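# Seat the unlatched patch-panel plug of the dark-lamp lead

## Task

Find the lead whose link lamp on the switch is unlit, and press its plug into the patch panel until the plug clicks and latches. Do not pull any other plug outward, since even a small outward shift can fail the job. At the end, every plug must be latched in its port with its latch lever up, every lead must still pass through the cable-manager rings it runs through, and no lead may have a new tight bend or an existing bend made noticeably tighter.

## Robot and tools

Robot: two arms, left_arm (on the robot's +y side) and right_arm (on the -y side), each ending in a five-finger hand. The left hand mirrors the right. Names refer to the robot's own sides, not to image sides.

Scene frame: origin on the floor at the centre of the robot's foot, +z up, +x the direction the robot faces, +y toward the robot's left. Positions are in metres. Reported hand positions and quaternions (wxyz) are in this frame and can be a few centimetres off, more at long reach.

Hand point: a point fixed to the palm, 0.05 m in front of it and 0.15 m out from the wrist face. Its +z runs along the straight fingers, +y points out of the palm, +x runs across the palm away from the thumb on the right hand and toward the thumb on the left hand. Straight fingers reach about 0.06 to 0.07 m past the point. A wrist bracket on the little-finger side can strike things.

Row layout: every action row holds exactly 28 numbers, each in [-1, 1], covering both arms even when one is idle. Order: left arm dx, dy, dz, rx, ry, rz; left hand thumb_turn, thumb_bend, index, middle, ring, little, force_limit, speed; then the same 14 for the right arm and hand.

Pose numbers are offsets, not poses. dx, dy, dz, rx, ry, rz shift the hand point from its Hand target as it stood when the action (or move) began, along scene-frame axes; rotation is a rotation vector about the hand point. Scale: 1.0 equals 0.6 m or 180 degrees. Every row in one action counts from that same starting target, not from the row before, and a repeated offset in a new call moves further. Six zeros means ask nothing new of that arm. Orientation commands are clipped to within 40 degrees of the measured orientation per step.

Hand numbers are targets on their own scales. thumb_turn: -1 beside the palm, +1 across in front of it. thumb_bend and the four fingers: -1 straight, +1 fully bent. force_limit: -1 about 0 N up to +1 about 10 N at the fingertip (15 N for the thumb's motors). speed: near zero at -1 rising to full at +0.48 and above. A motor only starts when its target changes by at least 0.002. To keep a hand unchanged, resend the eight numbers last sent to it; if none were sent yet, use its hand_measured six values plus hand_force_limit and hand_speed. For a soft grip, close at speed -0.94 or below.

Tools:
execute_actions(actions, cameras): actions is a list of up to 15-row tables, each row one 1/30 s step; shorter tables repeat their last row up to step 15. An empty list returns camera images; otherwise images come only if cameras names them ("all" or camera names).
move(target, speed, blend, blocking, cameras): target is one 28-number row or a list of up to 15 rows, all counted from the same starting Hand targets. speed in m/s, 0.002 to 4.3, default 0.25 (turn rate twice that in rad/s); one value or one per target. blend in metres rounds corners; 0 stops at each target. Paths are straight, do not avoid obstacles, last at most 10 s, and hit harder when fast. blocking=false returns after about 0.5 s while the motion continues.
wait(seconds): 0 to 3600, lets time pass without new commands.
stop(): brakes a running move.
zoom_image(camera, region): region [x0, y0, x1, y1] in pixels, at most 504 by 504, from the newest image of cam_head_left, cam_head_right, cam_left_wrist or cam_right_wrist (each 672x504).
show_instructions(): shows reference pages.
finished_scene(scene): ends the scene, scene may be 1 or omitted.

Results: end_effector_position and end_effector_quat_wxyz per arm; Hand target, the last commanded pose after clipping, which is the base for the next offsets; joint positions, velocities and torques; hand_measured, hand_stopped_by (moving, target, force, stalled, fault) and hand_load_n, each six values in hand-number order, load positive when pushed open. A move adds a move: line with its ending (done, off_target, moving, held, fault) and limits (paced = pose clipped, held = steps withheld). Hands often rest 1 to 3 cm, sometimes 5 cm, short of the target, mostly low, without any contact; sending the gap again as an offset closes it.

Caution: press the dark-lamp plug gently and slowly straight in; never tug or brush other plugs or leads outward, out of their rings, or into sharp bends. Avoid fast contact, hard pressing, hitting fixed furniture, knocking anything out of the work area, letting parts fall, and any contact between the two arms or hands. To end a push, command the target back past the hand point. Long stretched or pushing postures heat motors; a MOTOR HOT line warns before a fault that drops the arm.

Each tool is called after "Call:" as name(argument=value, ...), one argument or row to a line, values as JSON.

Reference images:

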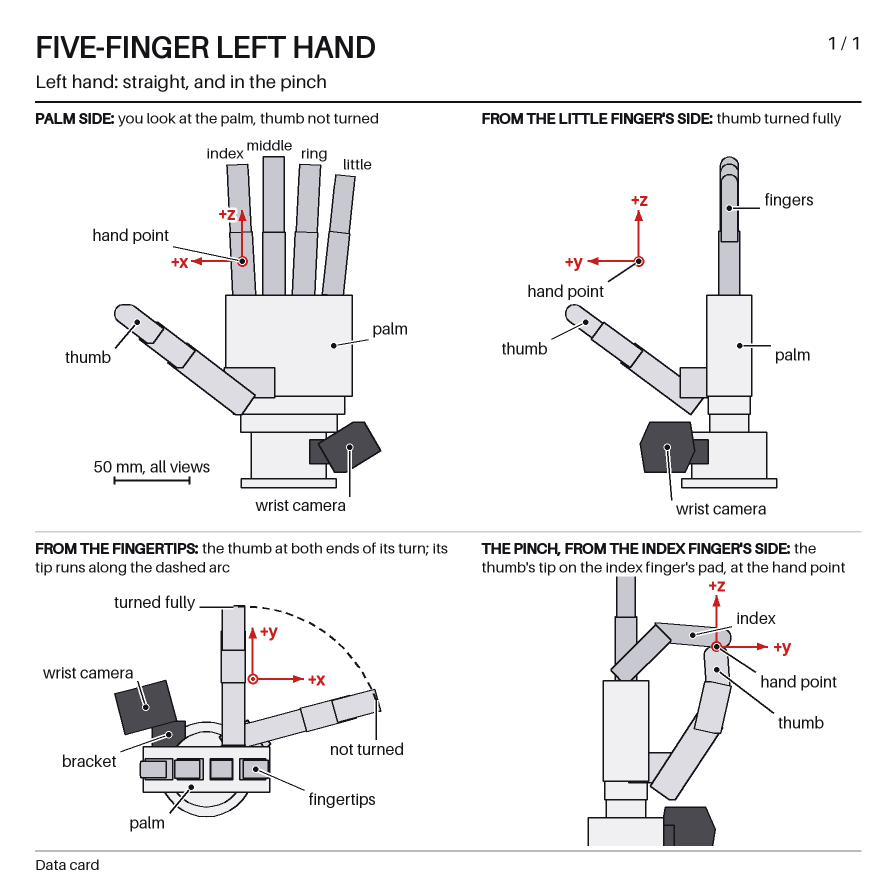

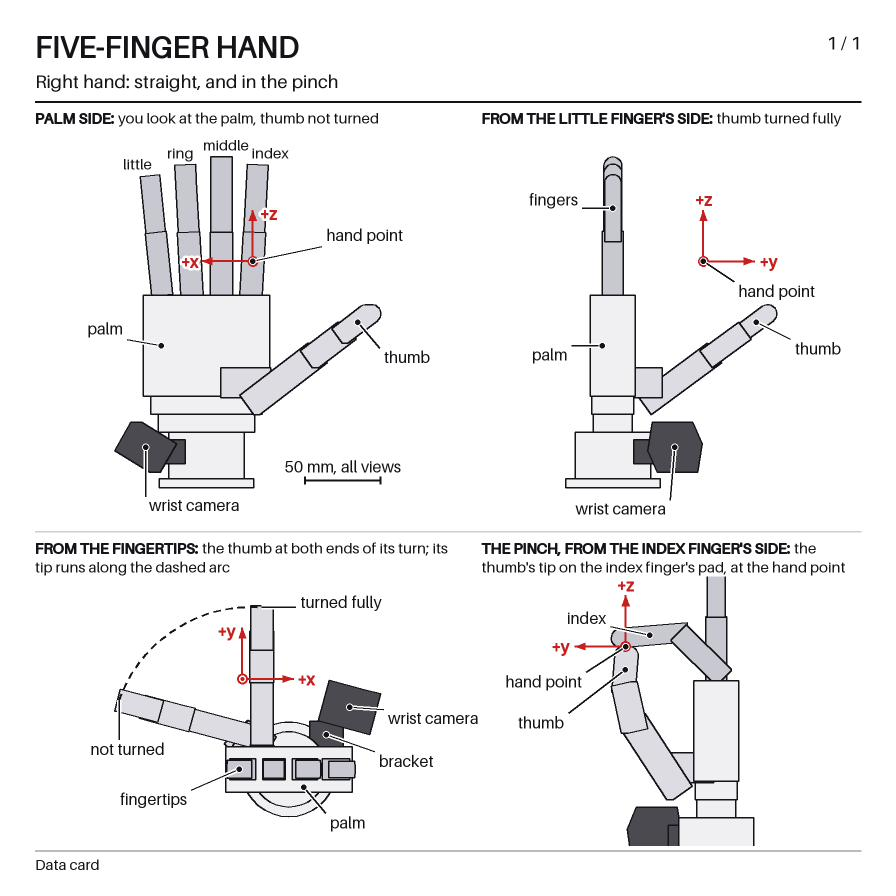

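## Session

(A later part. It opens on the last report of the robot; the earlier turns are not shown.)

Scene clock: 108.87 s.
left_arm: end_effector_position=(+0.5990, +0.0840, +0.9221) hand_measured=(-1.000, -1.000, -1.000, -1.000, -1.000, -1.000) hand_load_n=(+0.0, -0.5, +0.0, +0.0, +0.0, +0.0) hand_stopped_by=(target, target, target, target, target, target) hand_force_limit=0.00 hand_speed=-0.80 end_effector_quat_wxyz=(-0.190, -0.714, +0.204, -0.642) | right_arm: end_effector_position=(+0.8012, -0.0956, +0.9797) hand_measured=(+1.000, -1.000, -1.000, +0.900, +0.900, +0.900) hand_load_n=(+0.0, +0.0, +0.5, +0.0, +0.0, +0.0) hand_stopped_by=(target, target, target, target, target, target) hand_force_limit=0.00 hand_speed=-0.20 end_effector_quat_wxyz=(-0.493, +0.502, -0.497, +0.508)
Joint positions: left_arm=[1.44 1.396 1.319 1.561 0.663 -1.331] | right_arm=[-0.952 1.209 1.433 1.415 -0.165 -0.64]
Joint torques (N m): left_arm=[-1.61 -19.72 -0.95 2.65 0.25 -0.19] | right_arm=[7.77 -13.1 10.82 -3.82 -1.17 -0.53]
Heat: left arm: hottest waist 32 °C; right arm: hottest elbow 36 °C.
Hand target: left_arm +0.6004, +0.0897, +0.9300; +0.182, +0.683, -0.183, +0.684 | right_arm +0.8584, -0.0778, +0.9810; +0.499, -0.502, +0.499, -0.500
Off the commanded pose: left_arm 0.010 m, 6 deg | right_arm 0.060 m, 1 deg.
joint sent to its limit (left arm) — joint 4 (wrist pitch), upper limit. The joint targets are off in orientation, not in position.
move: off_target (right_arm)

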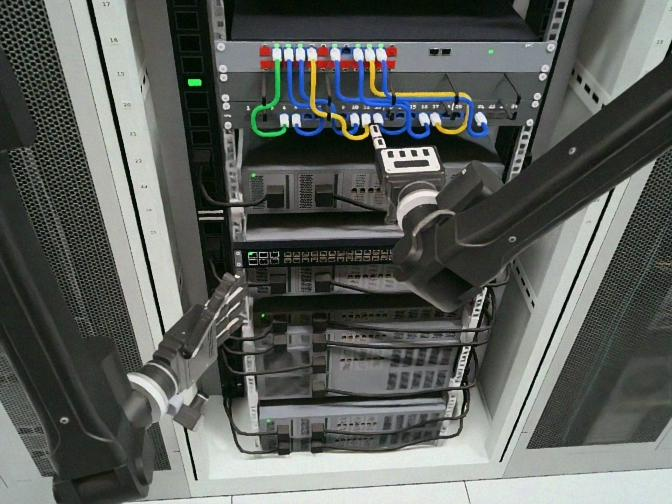

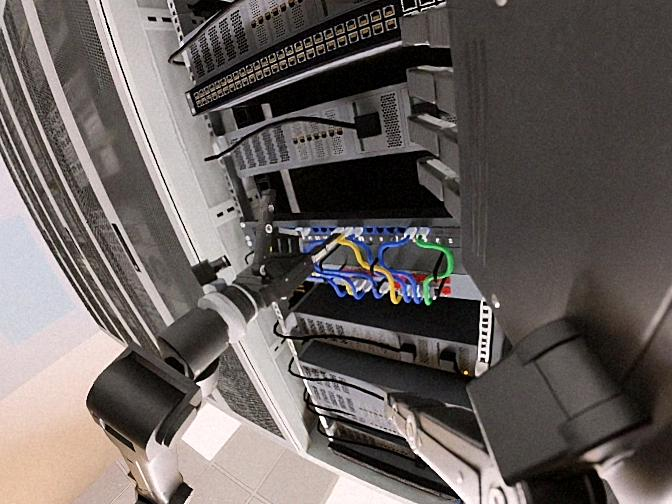

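Call:
move(
  target=[0,0,0,0,0,0,-1,-1,-1,-1,-1,-1,0.0,-0.8,0.025,0.0,0.0035,0,0,0,1,-1,-1,0.9,0.9,0.9,0.0,-0.2],
  speed=0.03,
  cameras=["cam_head_left","cam_left_wrist"],
)

Call:
zoom_image(
  camera="cam_head_left",
  region=[355, 105, 395, 145],
)

Call:
zoom_image(
  camera="cam_left_wrist",
  region=[320, 210, 370, 260],
)

Scene clock: 109.97 s.
left_arm: end_effector_position=(+0.5990, +0.0840, +0.9221) hand_measured=(-1.000, -1.000, -1.000, -1.000, -1.000, -1.000) hand_load_n=(+0.0, +0.0, +0.0, +0.0, +0.0, +0.0) hand_stopped_by=(target, target, target, target, target, target) hand_force_limit=0.00 hand_speed=-0.80 end_effector_quat_wxyz=(-0.190, -0.714, +0.204, -0.642) | right_arm: end_effector_position=(+0.8017, -0.0952, +0.9797) hand_measured=(+1.000, -1.000, -1.000, +0.900, +0.900, +0.900) hand_load_n=(+0.0, -0.5, +1.0, +0.0, +0.0, +0.0) hand_stopped_by=(target, target, target, target, target, target) hand_force_limit=0.00 hand_speed=-0.20 end_effector_quat_wxyz=(-0.493, +0.501, -0.498, +0.507)
Joint positions: left_arm=[1.44 1.396 1.319 1.561 0.663 -1.331] | right_arm=[-0.95 1.209 1.434 1.413 -0.164 -0.64]
Joint torques (N m): left_arm=[-1.85 -19.84 -0.96 2.62 0.26 -0.14] | right_arm=[8.41 -13.27 12.19 -4.77 -1.27 -0.6]
Heat: left arm: hottest waist 32 °C; right arm: hottest elbow 36 °C.
Hand target: left_arm +0.6004, +0.0897, +0.9300; +0.182, +0.683, -0.183, +0.684 | right_arm +0.8735, -0.0778, +0.9831; +0.499, -0.502, +0.499, -0.500
Off the commanded pose: left_arm 0.010 m, 6 deg | right_arm 0.074 m, 1 deg.
joint sent to its limit (left arm) — joint 4 (wrist pitch), upper limit. The joint targets are off in orientation, not in position.
move: off_target (right_arm)

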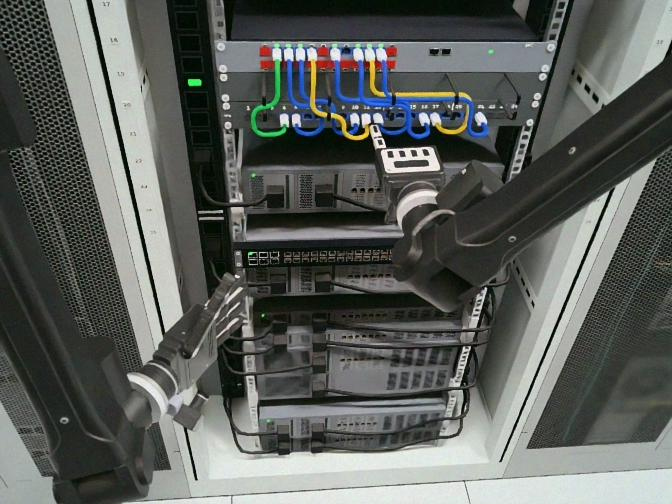

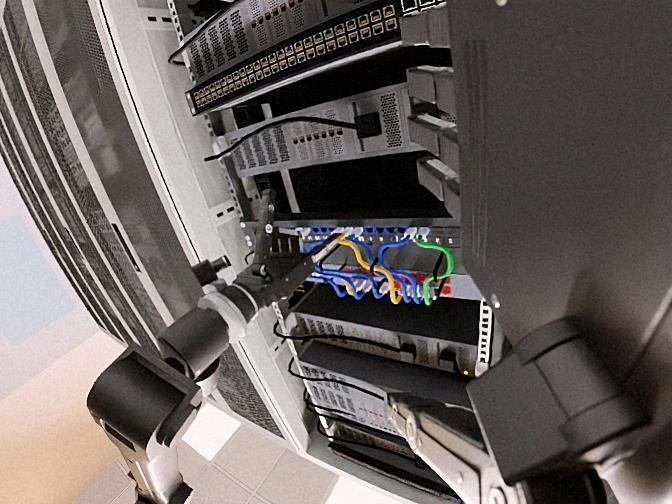

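Scaled by 12.600 from the camera's image (finer frame: 960x720).

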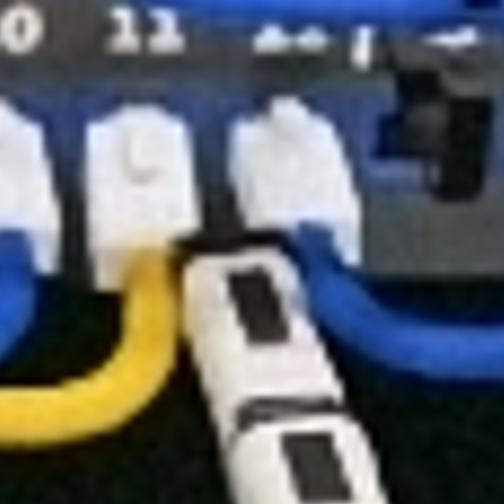

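Scaled by 10.080 from the camera's image (finer frame: 960x720).

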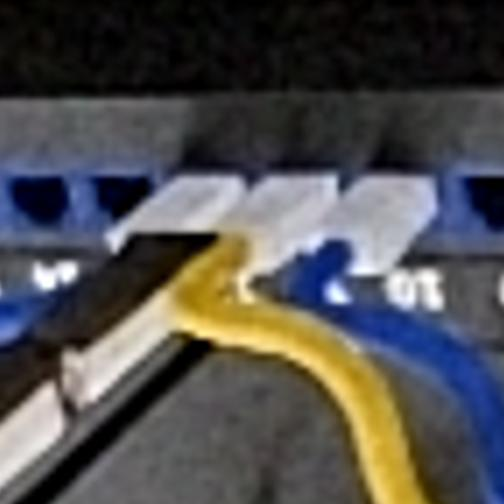

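Call:
move(
  target=[0,0,0,0,0,0,-1,-1,-1,-1,-1,-1,0.0,-0.8,0.025,-0.001,0.0025,0,0,0,1,-1,-1,0.9,0.9,0.9,0.0,-0.2],
  speed=0.03,
  cameras=["cam_head_left","cam_head_right","cam_left_wrist"],
)

Call:
zoom_image(
  camera="cam_head_left",
  region=[355, 105, 395, 145],
)

Call:
zoom_image(
  camera="cam_head_right",
  region=[275, 105, 315, 145],
)

Call:
zoom_image(
  camera="cam_left_wrist",
  region=[320, 210, 370, 260],
)

Scene clock: 110.87 s.
left_arm: end_effector_position=(+0.5990, +0.0840, +0.9221) hand_measured=(-1.000, -1.000, -1.000, -1.000, -1.000, -1.000) hand_load_n=(+0.0, +0.0, +0.0, +0.0, +0.0, +0.0) hand_stopped_by=(target, target, target, target, target, target) hand_force_limit=0.00 hand_speed=-0.80 end_effector_quat_wxyz=(-0.190, -0.714, +0.204, -0.642) | right_arm: end_effector_position=(+0.8020, -0.0951, +0.9795) hand_measured=(+1.000, -1.000, -1.000, +0.900, +0.900, +0.900) hand_load_n=(+0.0, +0.0, +1.0, +0.0, +0.0, +0.0) hand_stopped_by=(target, target, target, target, target, target) hand_force_limit=0.00 hand_speed=-0.20 end_effector_quat_wxyz=(-0.493, +0.502, -0.498, +0.507)
Joint positions: left_arm=[1.44 1.396 1.319 1.561 0.663 -1.331] | right_arm=[-0.95 1.209 1.435 1.41 -0.163 -0.64]
Joint torques (N m): left_arm=[-1.03 -19.84 -0.85 2.65 0.27 -0.2] | right_arm=[8.7 -13.74 13.55 -5.65 -1.33 -0.63]
Heat: left arm: hottest waist 32 °C; right arm: hottest elbow 36 °C.
Hand target: left_arm +0.6004, +0.0897, +0.9300; +0.182, +0.683, -0.183, +0.684 | right_arm +0.8884, -0.0783, +0.9845; +0.499, -0.502, +0.499, -0.500
Off the commanded pose: left_arm 0.010 m, 6 deg | right_arm 0.088 m, 1 deg.
joint sent to its limit (left arm) — joint 4 (wrist pitch), upper limit. The joint targets are off in orientation, not in position.
move: off_target (right_arm)

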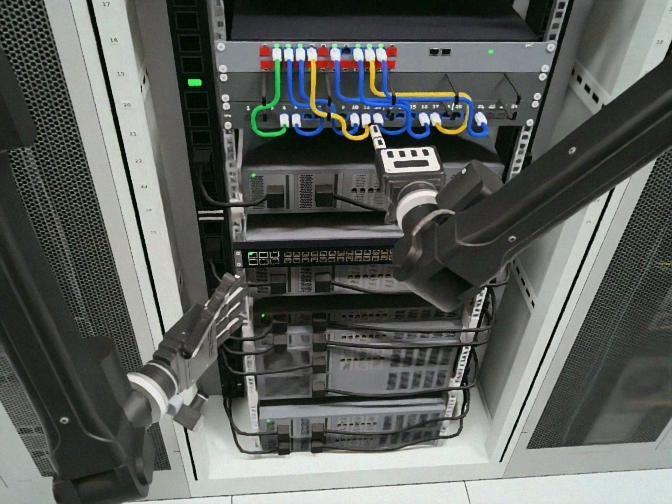

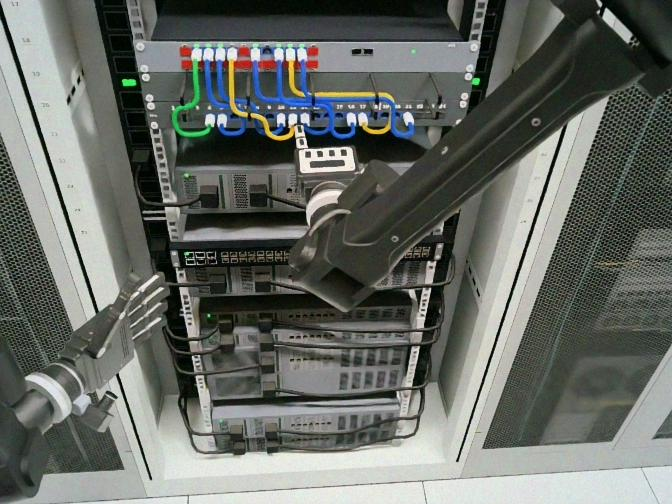

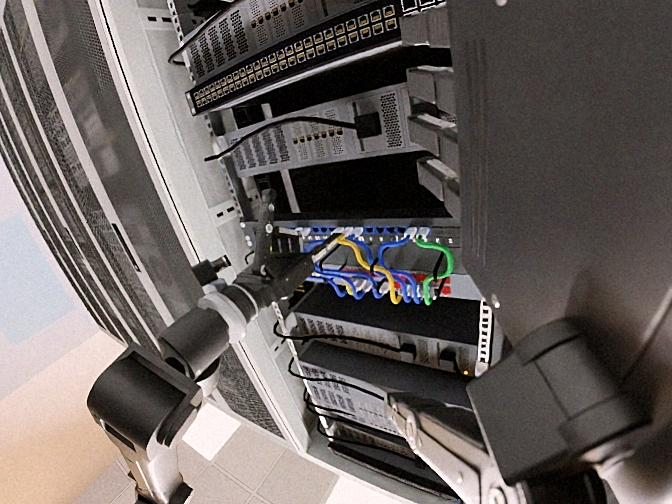

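Scaled by 12.600 from the camera's image (finer frame: 960x720).

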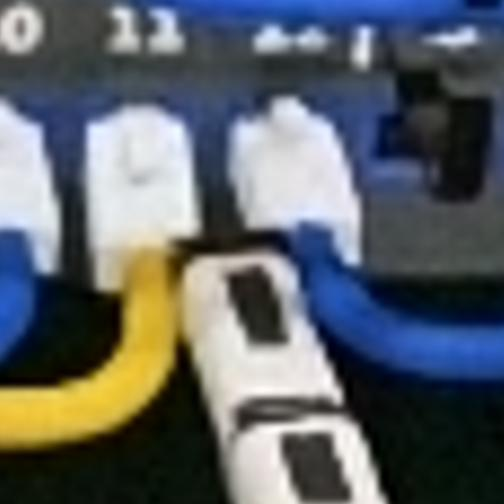

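Scaled by 12.600 from the camera's image (finer frame: 960x720).

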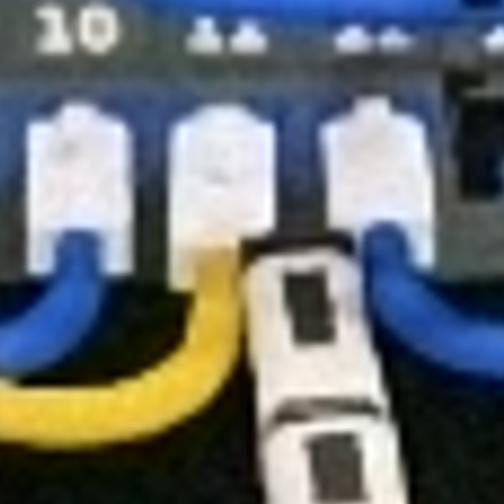

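Scaled by 10.080 from the camera's image (finer frame: 960x720).

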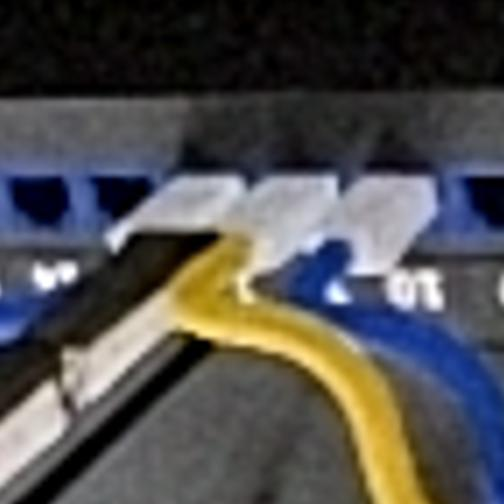

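Call:
wait(
  seconds=0,
  cameras=["cam_right_wrist","cam_left_wrist","cam_head_right"],
)

Call:
zoom_image(
  camera="cam_left_wrist",
  region=[230, 190, 380, 310],
)

Call:
zoom_image(
  camera="cam_head_right",
  region=[260, 90, 380, 190],
)

Scene clock: 111.23 s.
left_arm: end_effector_position=(+0.5990, +0.0840, +0.9221) hand_measured=(-1.000, -1.000, -1.000, -1.000, -1.000, -1.000) hand_load_n=(+0.0, +0.0, +0.0, +0.0, +0.0, +0.0) hand_stopped_by=(target, target, target, target, target, target) hand_force_limit=0.00 hand_speed=-0.80 end_effector_quat_wxyz=(-0.190, -0.714, +0.204, -0.642) | right_arm: end_effector_position=(+0.8020, -0.0951, +0.9795) hand_measured=(+1.000, -1.000, -1.000, +0.900, +0.900, +0.900) hand_load_n=(+0.0, +0.0, +1.0, +0.0, +0.0, +0.0) hand_stopped_by=(target, target, target, target, target, target) hand_force_limit=0.00 hand_speed=-0.20 end_effector_quat_wxyz=(-0.493, +0.502, -0.498, +0.507)
Joint positions: left_arm=[1.44 1.396 1.319 1.561 0.663 -1.331] | right_arm=[-0.95 1.209 1.435 1.41 -0.163 -0.64]
Joint torques (N m): left_arm=[-1.61 -19.31 -0.83 2.67 0.28 -0.2] | right_arm=[8.76 -13.68 13.56 -5.71 -1.32 -0.64]
Heat: left arm: hottest waist 32 °C; right arm: hottest elbow 37 °C.
Hand target: left_arm +0.6004, +0.0897, +0.9300; +0.182, +0.683, -0.183, +0.684 | right_arm +0.8884, -0.0783, +0.9845; +0.499, -0.502, +0.499, -0.500
Off the commanded pose: left_arm 0.010 m, 6 deg | right_arm 0.088 m, 1 deg.
Images, in order (width x height): cam_head_right 672x504, cam_left_wrist 672x504, cam_right_wrist 672x504.

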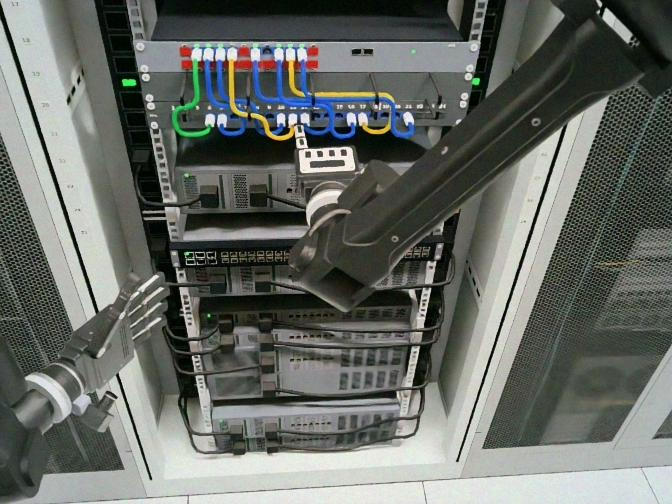

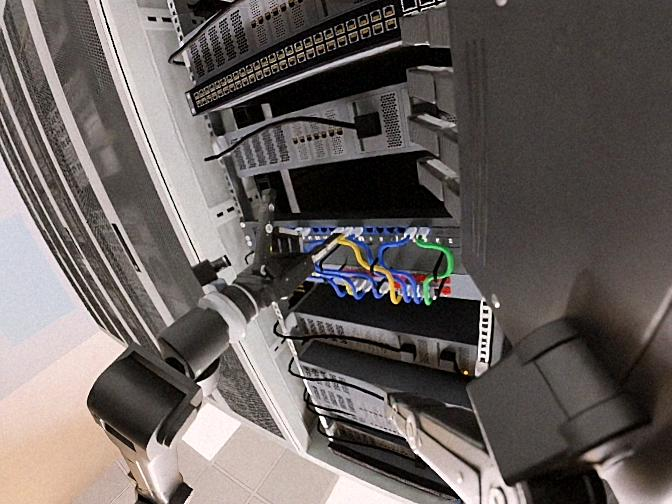

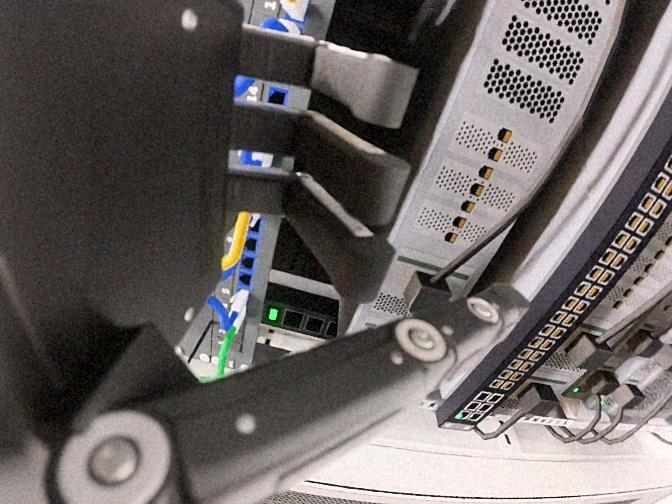

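Scaled by 3.360 from the camera's image (finer frame: 960x720).

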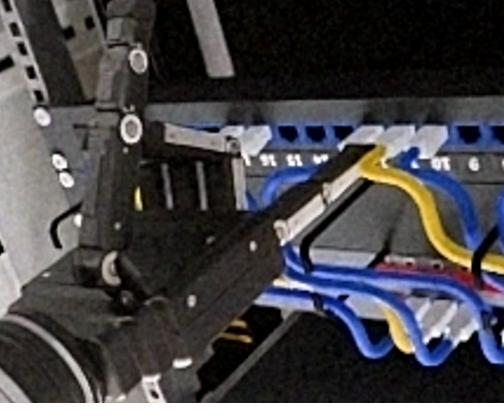

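Scaled by 4.200 from the camera's image (finer frame: 960x720).

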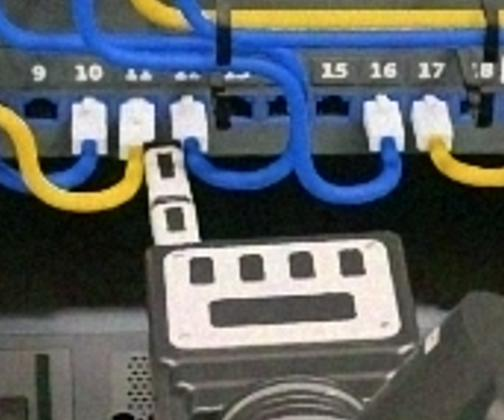

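Call:
move(
  target=[0,0,0,0,0,0,-1,-1,-1,-1,-1,-1,0.0,-0.8,0.03,-0.002,0.004,0,0,0,1,-1,-1,0.9,0.9,0.9,0.0,-0.2],
  speed=0.03,
  cameras=["cam_head_left","cam_head_right","cam_left_wrist"],
)

Call:
zoom_image(
  camera="cam_head_left",
  region=[355, 105, 395, 145],
)

Call:
zoom_image(
  camera="cam_left_wrist",
  region=[320, 210, 370, 260],
)

Scene clock: 112.40 s.
left_arm: end_effector_position=(+0.5990, +0.0840, +0.9221) hand_measured=(-1.000, -1.000, -1.000, -1.000, -1.000, -1.000) hand_load_n=(+0.0, +0.0, +0.0, +0.0, +0.0, +0.0) hand_stopped_by=(target, target, target, target, target, target) hand_force_limit=0.00 hand_speed=-0.80 end_effector_quat_wxyz=(-0.190, -0.714, +0.204, -0.642) | right_arm: end_effector_position=(+0.8027, -0.0954, +0.9799) hand_measured=(+1.000, -1.000, -1.000, +0.900, +0.900, +0.900) hand_load_n=(+0.0, +0.0, +1.5, +0.0, +0.0, +0.0) hand_stopped_by=(target, target, target, target, target, target) hand_force_limit=0.00 hand_speed=-0.20 end_effector_quat_wxyz=(-0.493, +0.502, -0.499, +0.506)
Joint positions: left_arm=[1.44 1.396 1.319 1.561 0.663 -1.331] | right_arm=[-0.95 1.207 1.436 1.406 -0.163 -0.64]
Joint torques (N m): left_arm=[-0.97 -19.19 -0.91 2.67 0.26 -0.18] | right_arm=[9.29 -14.45 14.95 -6.6 -1.37 -0.67]
Heat: left arm: hottest waist 32 °C; right arm: hottest elbow 37 °C.
Hand target: left_arm +0.6004, +0.0897, +0.9300; +0.182, +0.683, -0.183, +0.684 | right_arm +0.9065, -0.0796, +0.9871; +0.499, -0.502, +0.499, -0.500
Off the commanded pose: left_arm 0.010 m, 6 deg | right_arm 0.105 m, 1 deg.
joint sent to its limit (left arm) — joint 4 (wrist pitch), upper limit. The joint targets are off in orientation, not in position.
move: off_target (right_arm)

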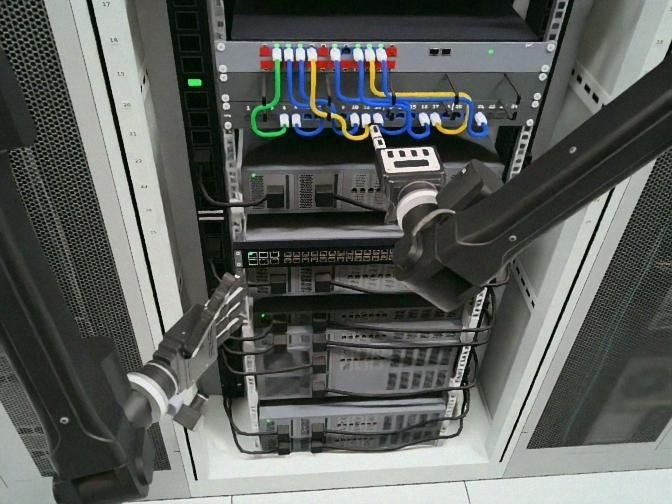

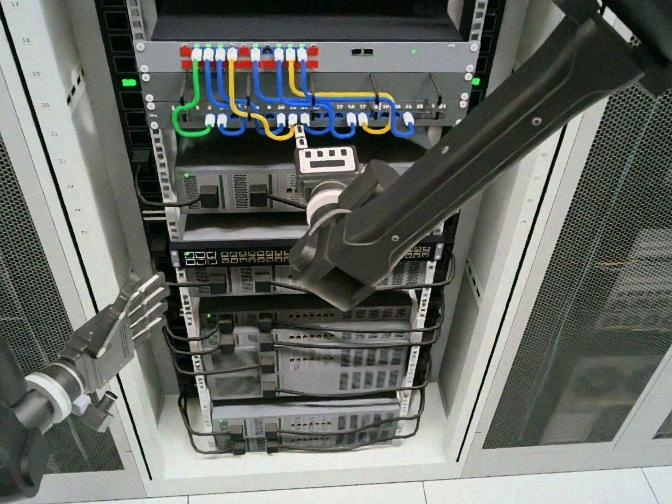

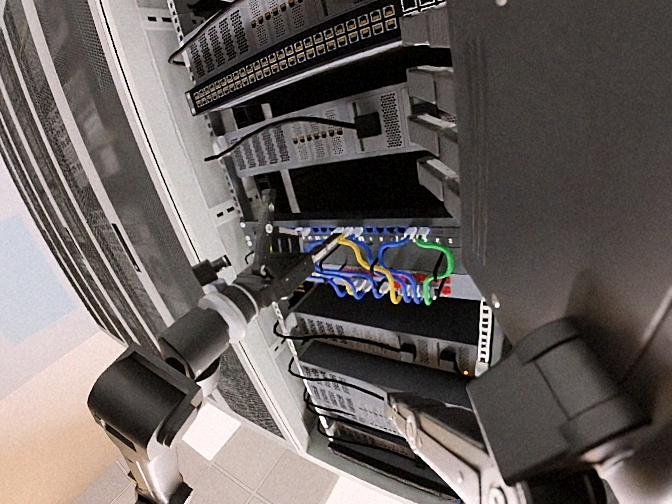

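Scaled by 12.600 from the camera's image (finer frame: 960x720).

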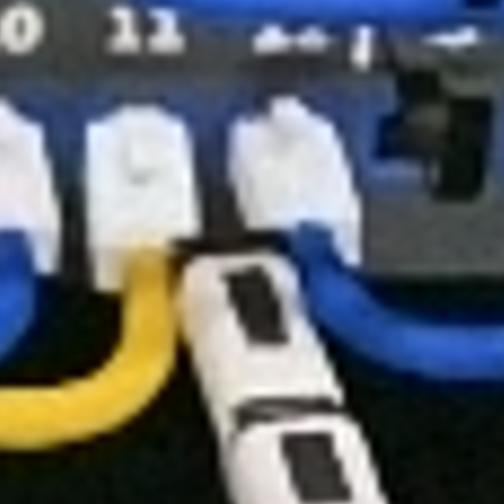

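Scaled by 10.080 from the camera's image (finer frame: 960x720).

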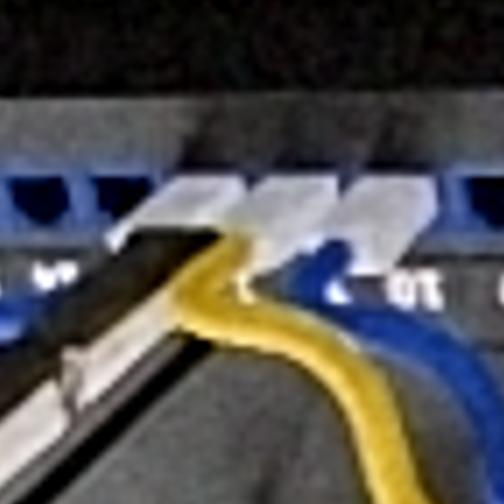

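Call:
move(
  target=[0,0,0,0,0,0,-1,-1,-1,-1,-1,-1,0.0,-0.8,-0.05,-0.005,0,0,-0.028,0,1,-1,-1,0.9,0.9,0.9,0.0,-0.2],
  speed=0.04,
  cameras=["cam_head_left","cam_left_wrist"],
)

Call:
zoom_image(
  camera="cam_head_left",
  region=[355, 105, 395, 145],
)

Call:
zoom_image(
  camera="cam_head_left",
  region=[240, 40, 400, 150],
)

Scene clock: 115.37 s.
left_arm: end_effector_position=(+0.5990, +0.0840, +0.9221) hand_measured=(-1.000, -1.000, -1.000, -1.000, -1.000, -1.000) hand_load_n=(+0.0, +0.0, +0.0, +0.0, +0.0, -0.5) hand_stopped_by=(target, target, target, target, target, target) hand_force_limit=0.00 hand_speed=-0.80 end_effector_quat_wxyz=(-0.190, -0.714, +0.204, -0.642) | right_arm: end_effector_position=(+0.8041, -0.0933, +0.9790) hand_measured=(+1.000, -1.000, -1.000, +0.900, +0.900, +0.900) hand_load_n=(+0.0, +0.0, +0.5, +0.0, +0.0, +0.0) hand_stopped_by=(target, target, target, target, target, target) hand_force_limit=0.00 hand_speed=-0.20 end_effector_quat_wxyz=(-0.501, +0.489, -0.494, +0.515)
Joint positions: left_arm=[1.44 1.396 1.319 1.561 0.663 -1.331] | right_arm=[-0.955 1.236 1.459 1.446 -0.175 -0.62]
Joint torques (N m): left_arm=[-1.85 -19.25 -0.79 2.74 0.26 -0.17] | right_arm=[6.42 -12.86 12.78 -3.07 -2.72 -0.33]
Heat: left arm: hottest waist 32 °C; right arm: hottest elbow 38 °C.
Hand target: left_arm +0.6004, +0.0897, +0.9300; +0.182, +0.683, -0.183, +0.684 | right_arm +0.8765, -0.0826, +0.9871; +0.520, -0.480, +0.477, -0.521
Off the commanded pose: left_arm 0.010 m, 6 deg | right_arm 0.074 m, 3 deg.
joint sent to its limit (left arm) — joint 4 (wrist pitch), upper limit. The joint targets are off in orientation, not in position.
move: off_target (right_arm)

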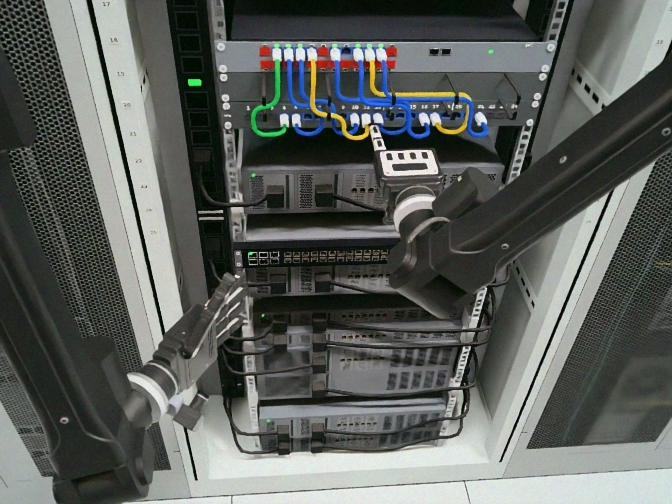

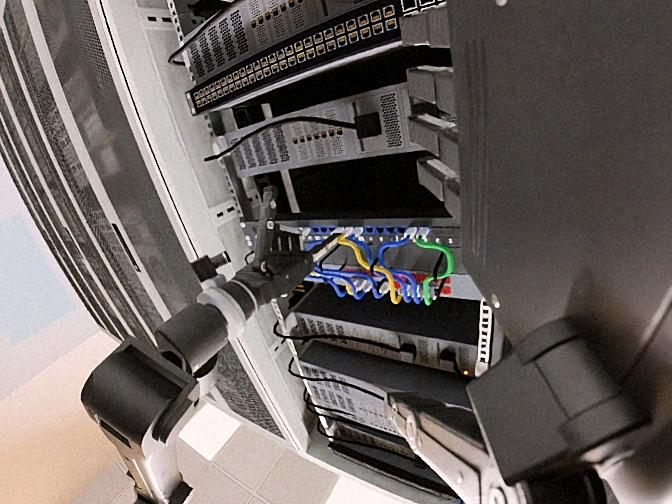

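Scaled by 12.600 from the camera's image (finer frame: 960x720).

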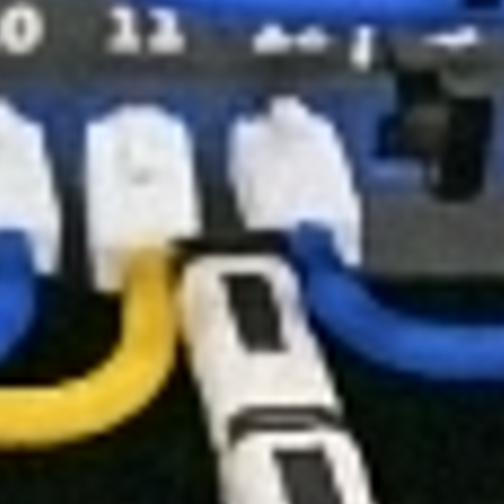

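Scaled by 3.150 from the camera's image (finer frame: 960x720).

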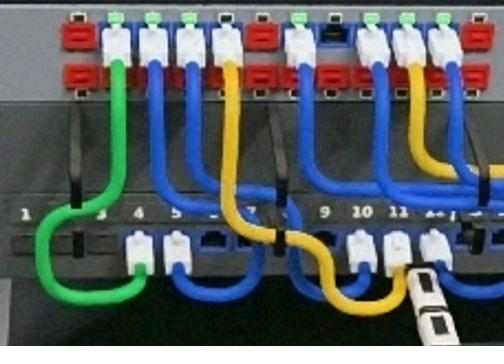

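Call:
move(
  target=[0,0,0,0,0,0,-1,-1,-1,-1,-1,-1,0.0,-0.8,0.03,-0.003,0,0,-0.025,0,1,-1,-1,0.9,0.9,0.9,0.0,-0.2],
  speed=0.04,
  cameras=["cam_head_left","cam_left_wrist"],
)

Call:
zoom_image(
  camera="cam_head_left",
  region=[355, 105, 395, 145],
)

Call:
zoom_image(
  camera="cam_left_wrist",
  region=[320, 210, 370, 260],
)

Scene clock: 119.80 s.
left_arm: end_effector_position=(+0.5990, +0.0840, +0.9221) hand_measured=(-1.000, -1.000, -1.000, -1.000, -1.000, -1.000) hand_load_n=(+0.0, +0.0, +0.0, +0.0, +0.0, +0.0) hand_stopped_by=(target, target, target, target, target, target) hand_force_limit=0.00 hand_speed=-0.80 end_effector_quat_wxyz=(-0.190, -0.714, +0.204, -0.642) | right_arm: end_effector_position=(+0.8098, -0.0928, +0.9744) hand_measured=(+1.000, -1.000, -1.000, +0.900, +0.900, +0.900) hand_load_n=(+0.0, +0.0, +1.0, +0.0, +0.0, +0.0) hand_stopped_by=(target, target, target, target, target, target) hand_force_limit=0.00 hand_speed=-0.20 end_effector_quat_wxyz=(-0.525, +0.465, -0.476, +0.530)
Joint positions: left_arm=[1.44 1.396 1.319 1.561 0.663 -1.331] | right_arm=[-0.992 1.295 1.528 1.512 -0.218 -0.555]
Joint torques (N m): left_arm=[-2.02 -19.66 -0.95 2.62 0.24 -0.21] | right_arm=[7.12 -14.39 13.38 -4.03 -2.6 -0.53]
Heat: left arm: hottest waist 32 °C; right arm: hottest elbow 39 °C.
Hand target: left_arm +0.6004, +0.0897, +0.9300; +0.182, +0.683, -0.183, +0.684 | right_arm +0.8944, -0.0842, +0.9871; +0.539, -0.459, +0.456, -0.540
Off the commanded pose: left_arm 0.010 m, 6 deg | right_arm 0.086 m, 3 deg.
joint sent to its limit (left arm) — joint 4 (wrist pitch), upper limit. The joint targets are off in orientation, not in position.
move: off_target (right_arm)

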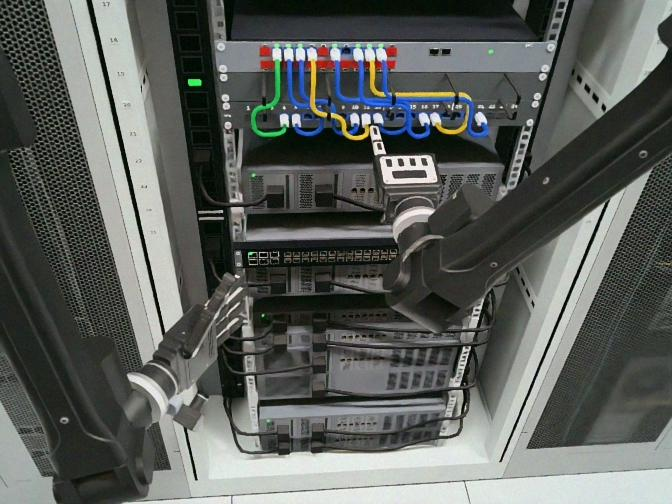

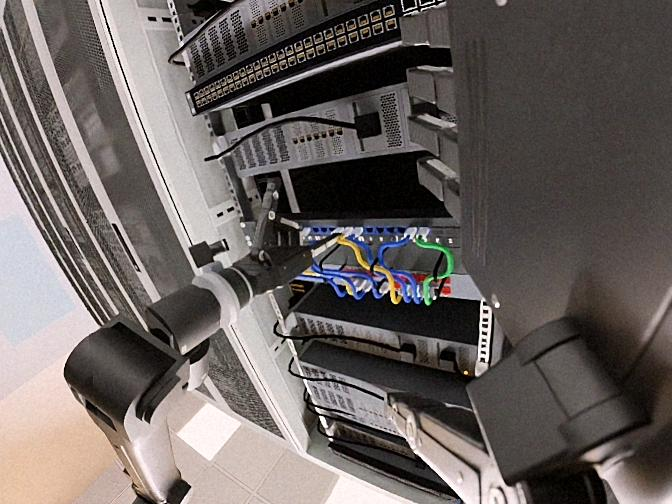

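Scaled by 12.600 from the camera's image (finer frame: 960x720).

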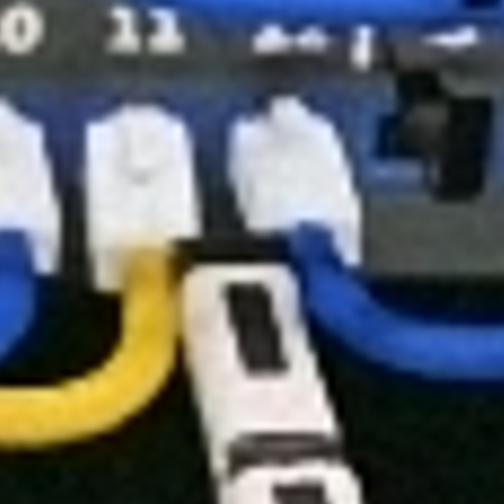

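Scaled by 10.080 from the camera's image (finer frame: 960x720).

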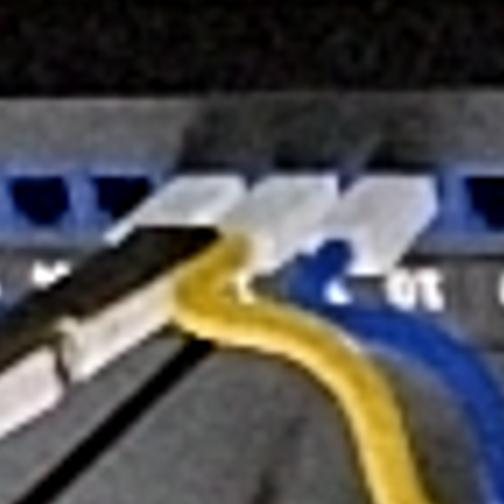

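Call:
zoom_image(
  camera="cam_left_wrist",
  region=[290, 205, 380, 285],
)

Call:
zoom_image(
  camera="cam_head_left",
  region=[340, 85, 440, 165],
)

Scaled by 5.600 from the camera's image (finer frame: 960x720).

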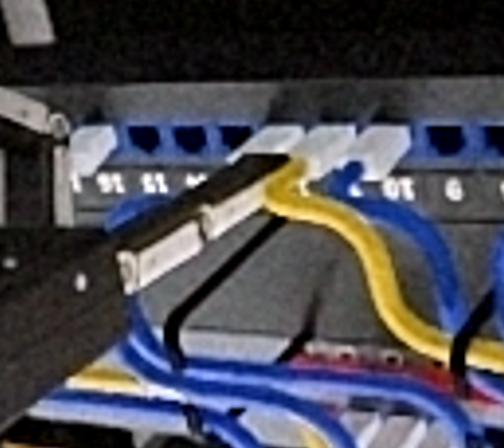

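Scaled by 5.040 from the camera's image (finer frame: 960x720).

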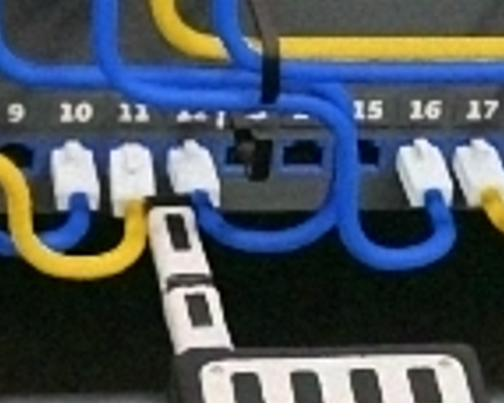

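Call:
move(
  target=[
    [0,0,0,0,0,0,-1,-1,-1,-1,-1,-1,0.0,-0.8,-0.15,0,-0.01,0,0.025,0,1,-1,-1,0.9,0.9,0.9,0.0,-0.2],
    [0,0,0,0,0,0,-1,-1,-1,-1,-1,-1,0.0,-0.8,-0.257,-0.01,-0.02,0,0.053,0,1,-1,-1,0.9,0.9,0.9,0.0,-0.2],
  ],
  speed=0.05,
  blend=0.02,
  cameras=["cam_head_left","cam_head_right","cam_left_wrist"],
)

Call:
zoom_image(
  camera="cam_head_left",
  region=[355, 105, 395, 145],
)

Call:
zoom_image(
  camera="cam_head_right",
  region=[275, 105, 315, 145],
)

Call:
zoom_image(
  camera="cam_left_wrist",
  region=[320, 210, 370, 260],
)

Scene clock: 126.60 s.
left_arm: end_effector_position=(+0.5990, +0.0840, +0.9221) hand_measured=(-1.000, -1.000, -1.000, -1.000, -1.000, -1.000) hand_load_n=(+0.0, +0.5, +0.0, +0.0, +0.0, +0.0) hand_stopped_by=(target, target, target, target, target, target) hand_force_limit=0.00 hand_speed=-0.80 end_effector_quat_wxyz=(-0.190, -0.714, +0.204, -0.642) | right_arm: end_effector_position=(+0.7366, -0.0835, +0.9656) hand_measured=(+1.000, -1.000, -1.000, +0.900, +0.900, +0.900) hand_load_n=(+0.0, +0.0, +0.0, +0.0, +0.0, +0.0) hand_stopped_by=(target, target, target, target, target, target) hand_force_limit=0.00 hand_speed=-0.20 end_effector_quat_wxyz=(-0.498, +0.511, -0.500, +0.491)
Joint positions: left_arm=[1.44 1.396 1.319 1.561 0.663 -1.331] | right_arm=[-0.988 1.22 1.282 1.546 -0.174 -0.594]
Joint torques (N m): left_arm=[-1.85 -19.19 -0.91 2.66 0.23 -0.19] | right_arm=[3.31 -14.51 0.4 2.36 -0.49 -0.02]
Heat: left arm: hottest waist 32 °C; right arm: hottest elbow 40 °C.
Hand target: left_arm +0.6004, +0.0897, +0.9300; +0.182, +0.683, -0.183, +0.684 | right_arm +0.7404, -0.0904, +0.9751; +0.499, -0.502, +0.499, -0.500
Off the commanded pose: left_arm 0.010 m, 6 deg | right_arm 0.012 m, 1 deg.
joint sent to its limit (left arm) — joint 4 (wrist pitch), upper limit. The joint targets are off in orientation, not in position.
joint sent to its limit (right arm) — joint 4 (wrist pitch), upper limit. The joint targets still meet the commanded pose.
move: off_target (right_arm)

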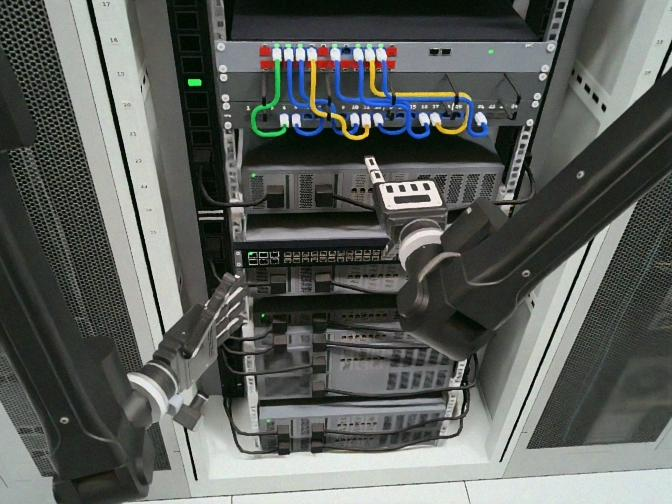

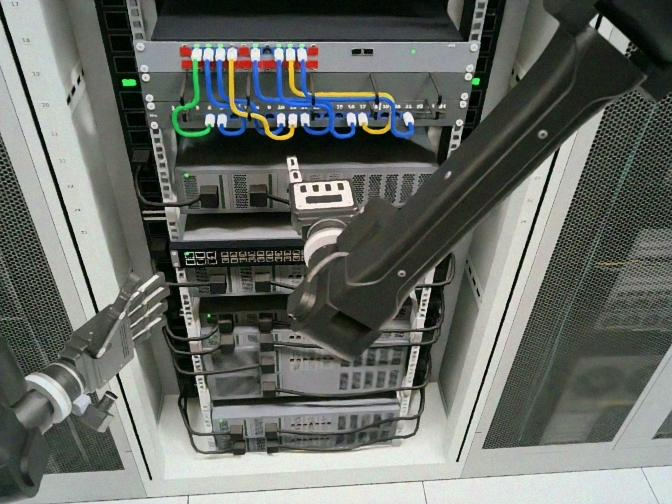

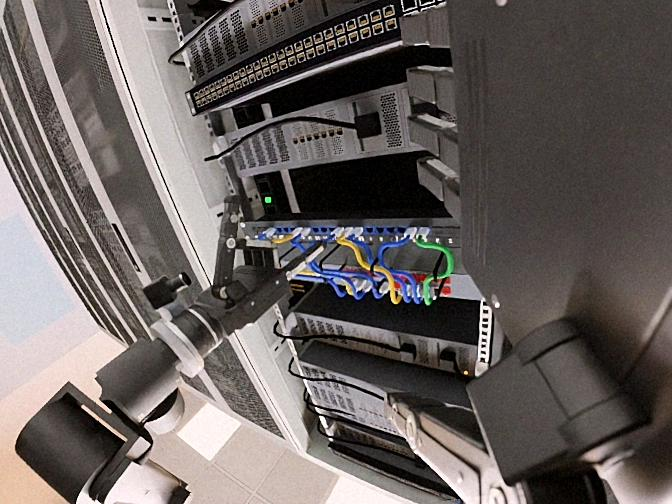

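Scaled by 12.600 from the camera's image (finer frame: 960x720).

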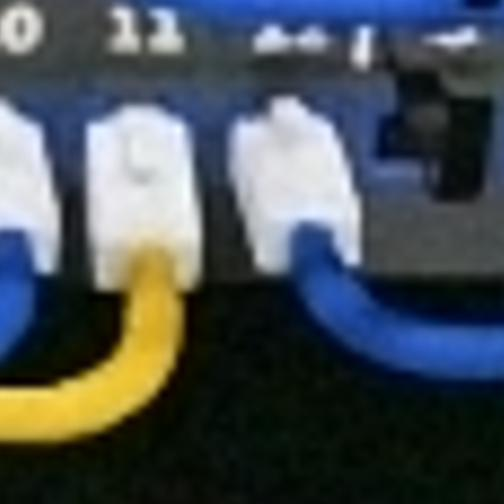

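Scaled by 12.600 from the camera's image (finer frame: 960x720).

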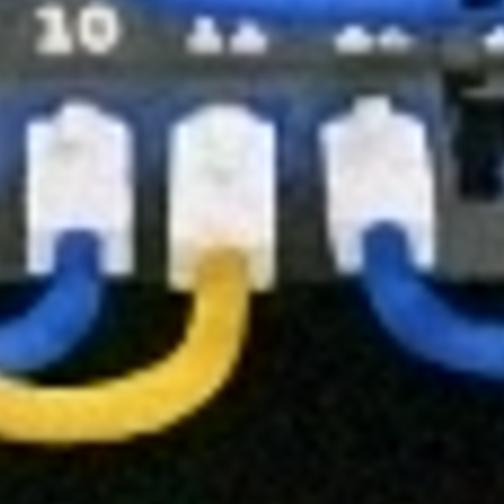

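Scaled by 10.080 from the camera's image (finer frame: 960x720).

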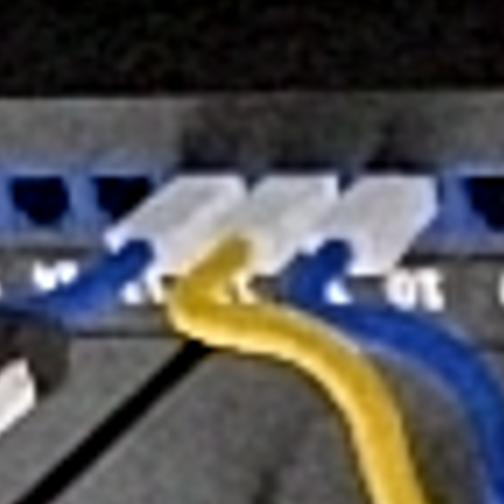

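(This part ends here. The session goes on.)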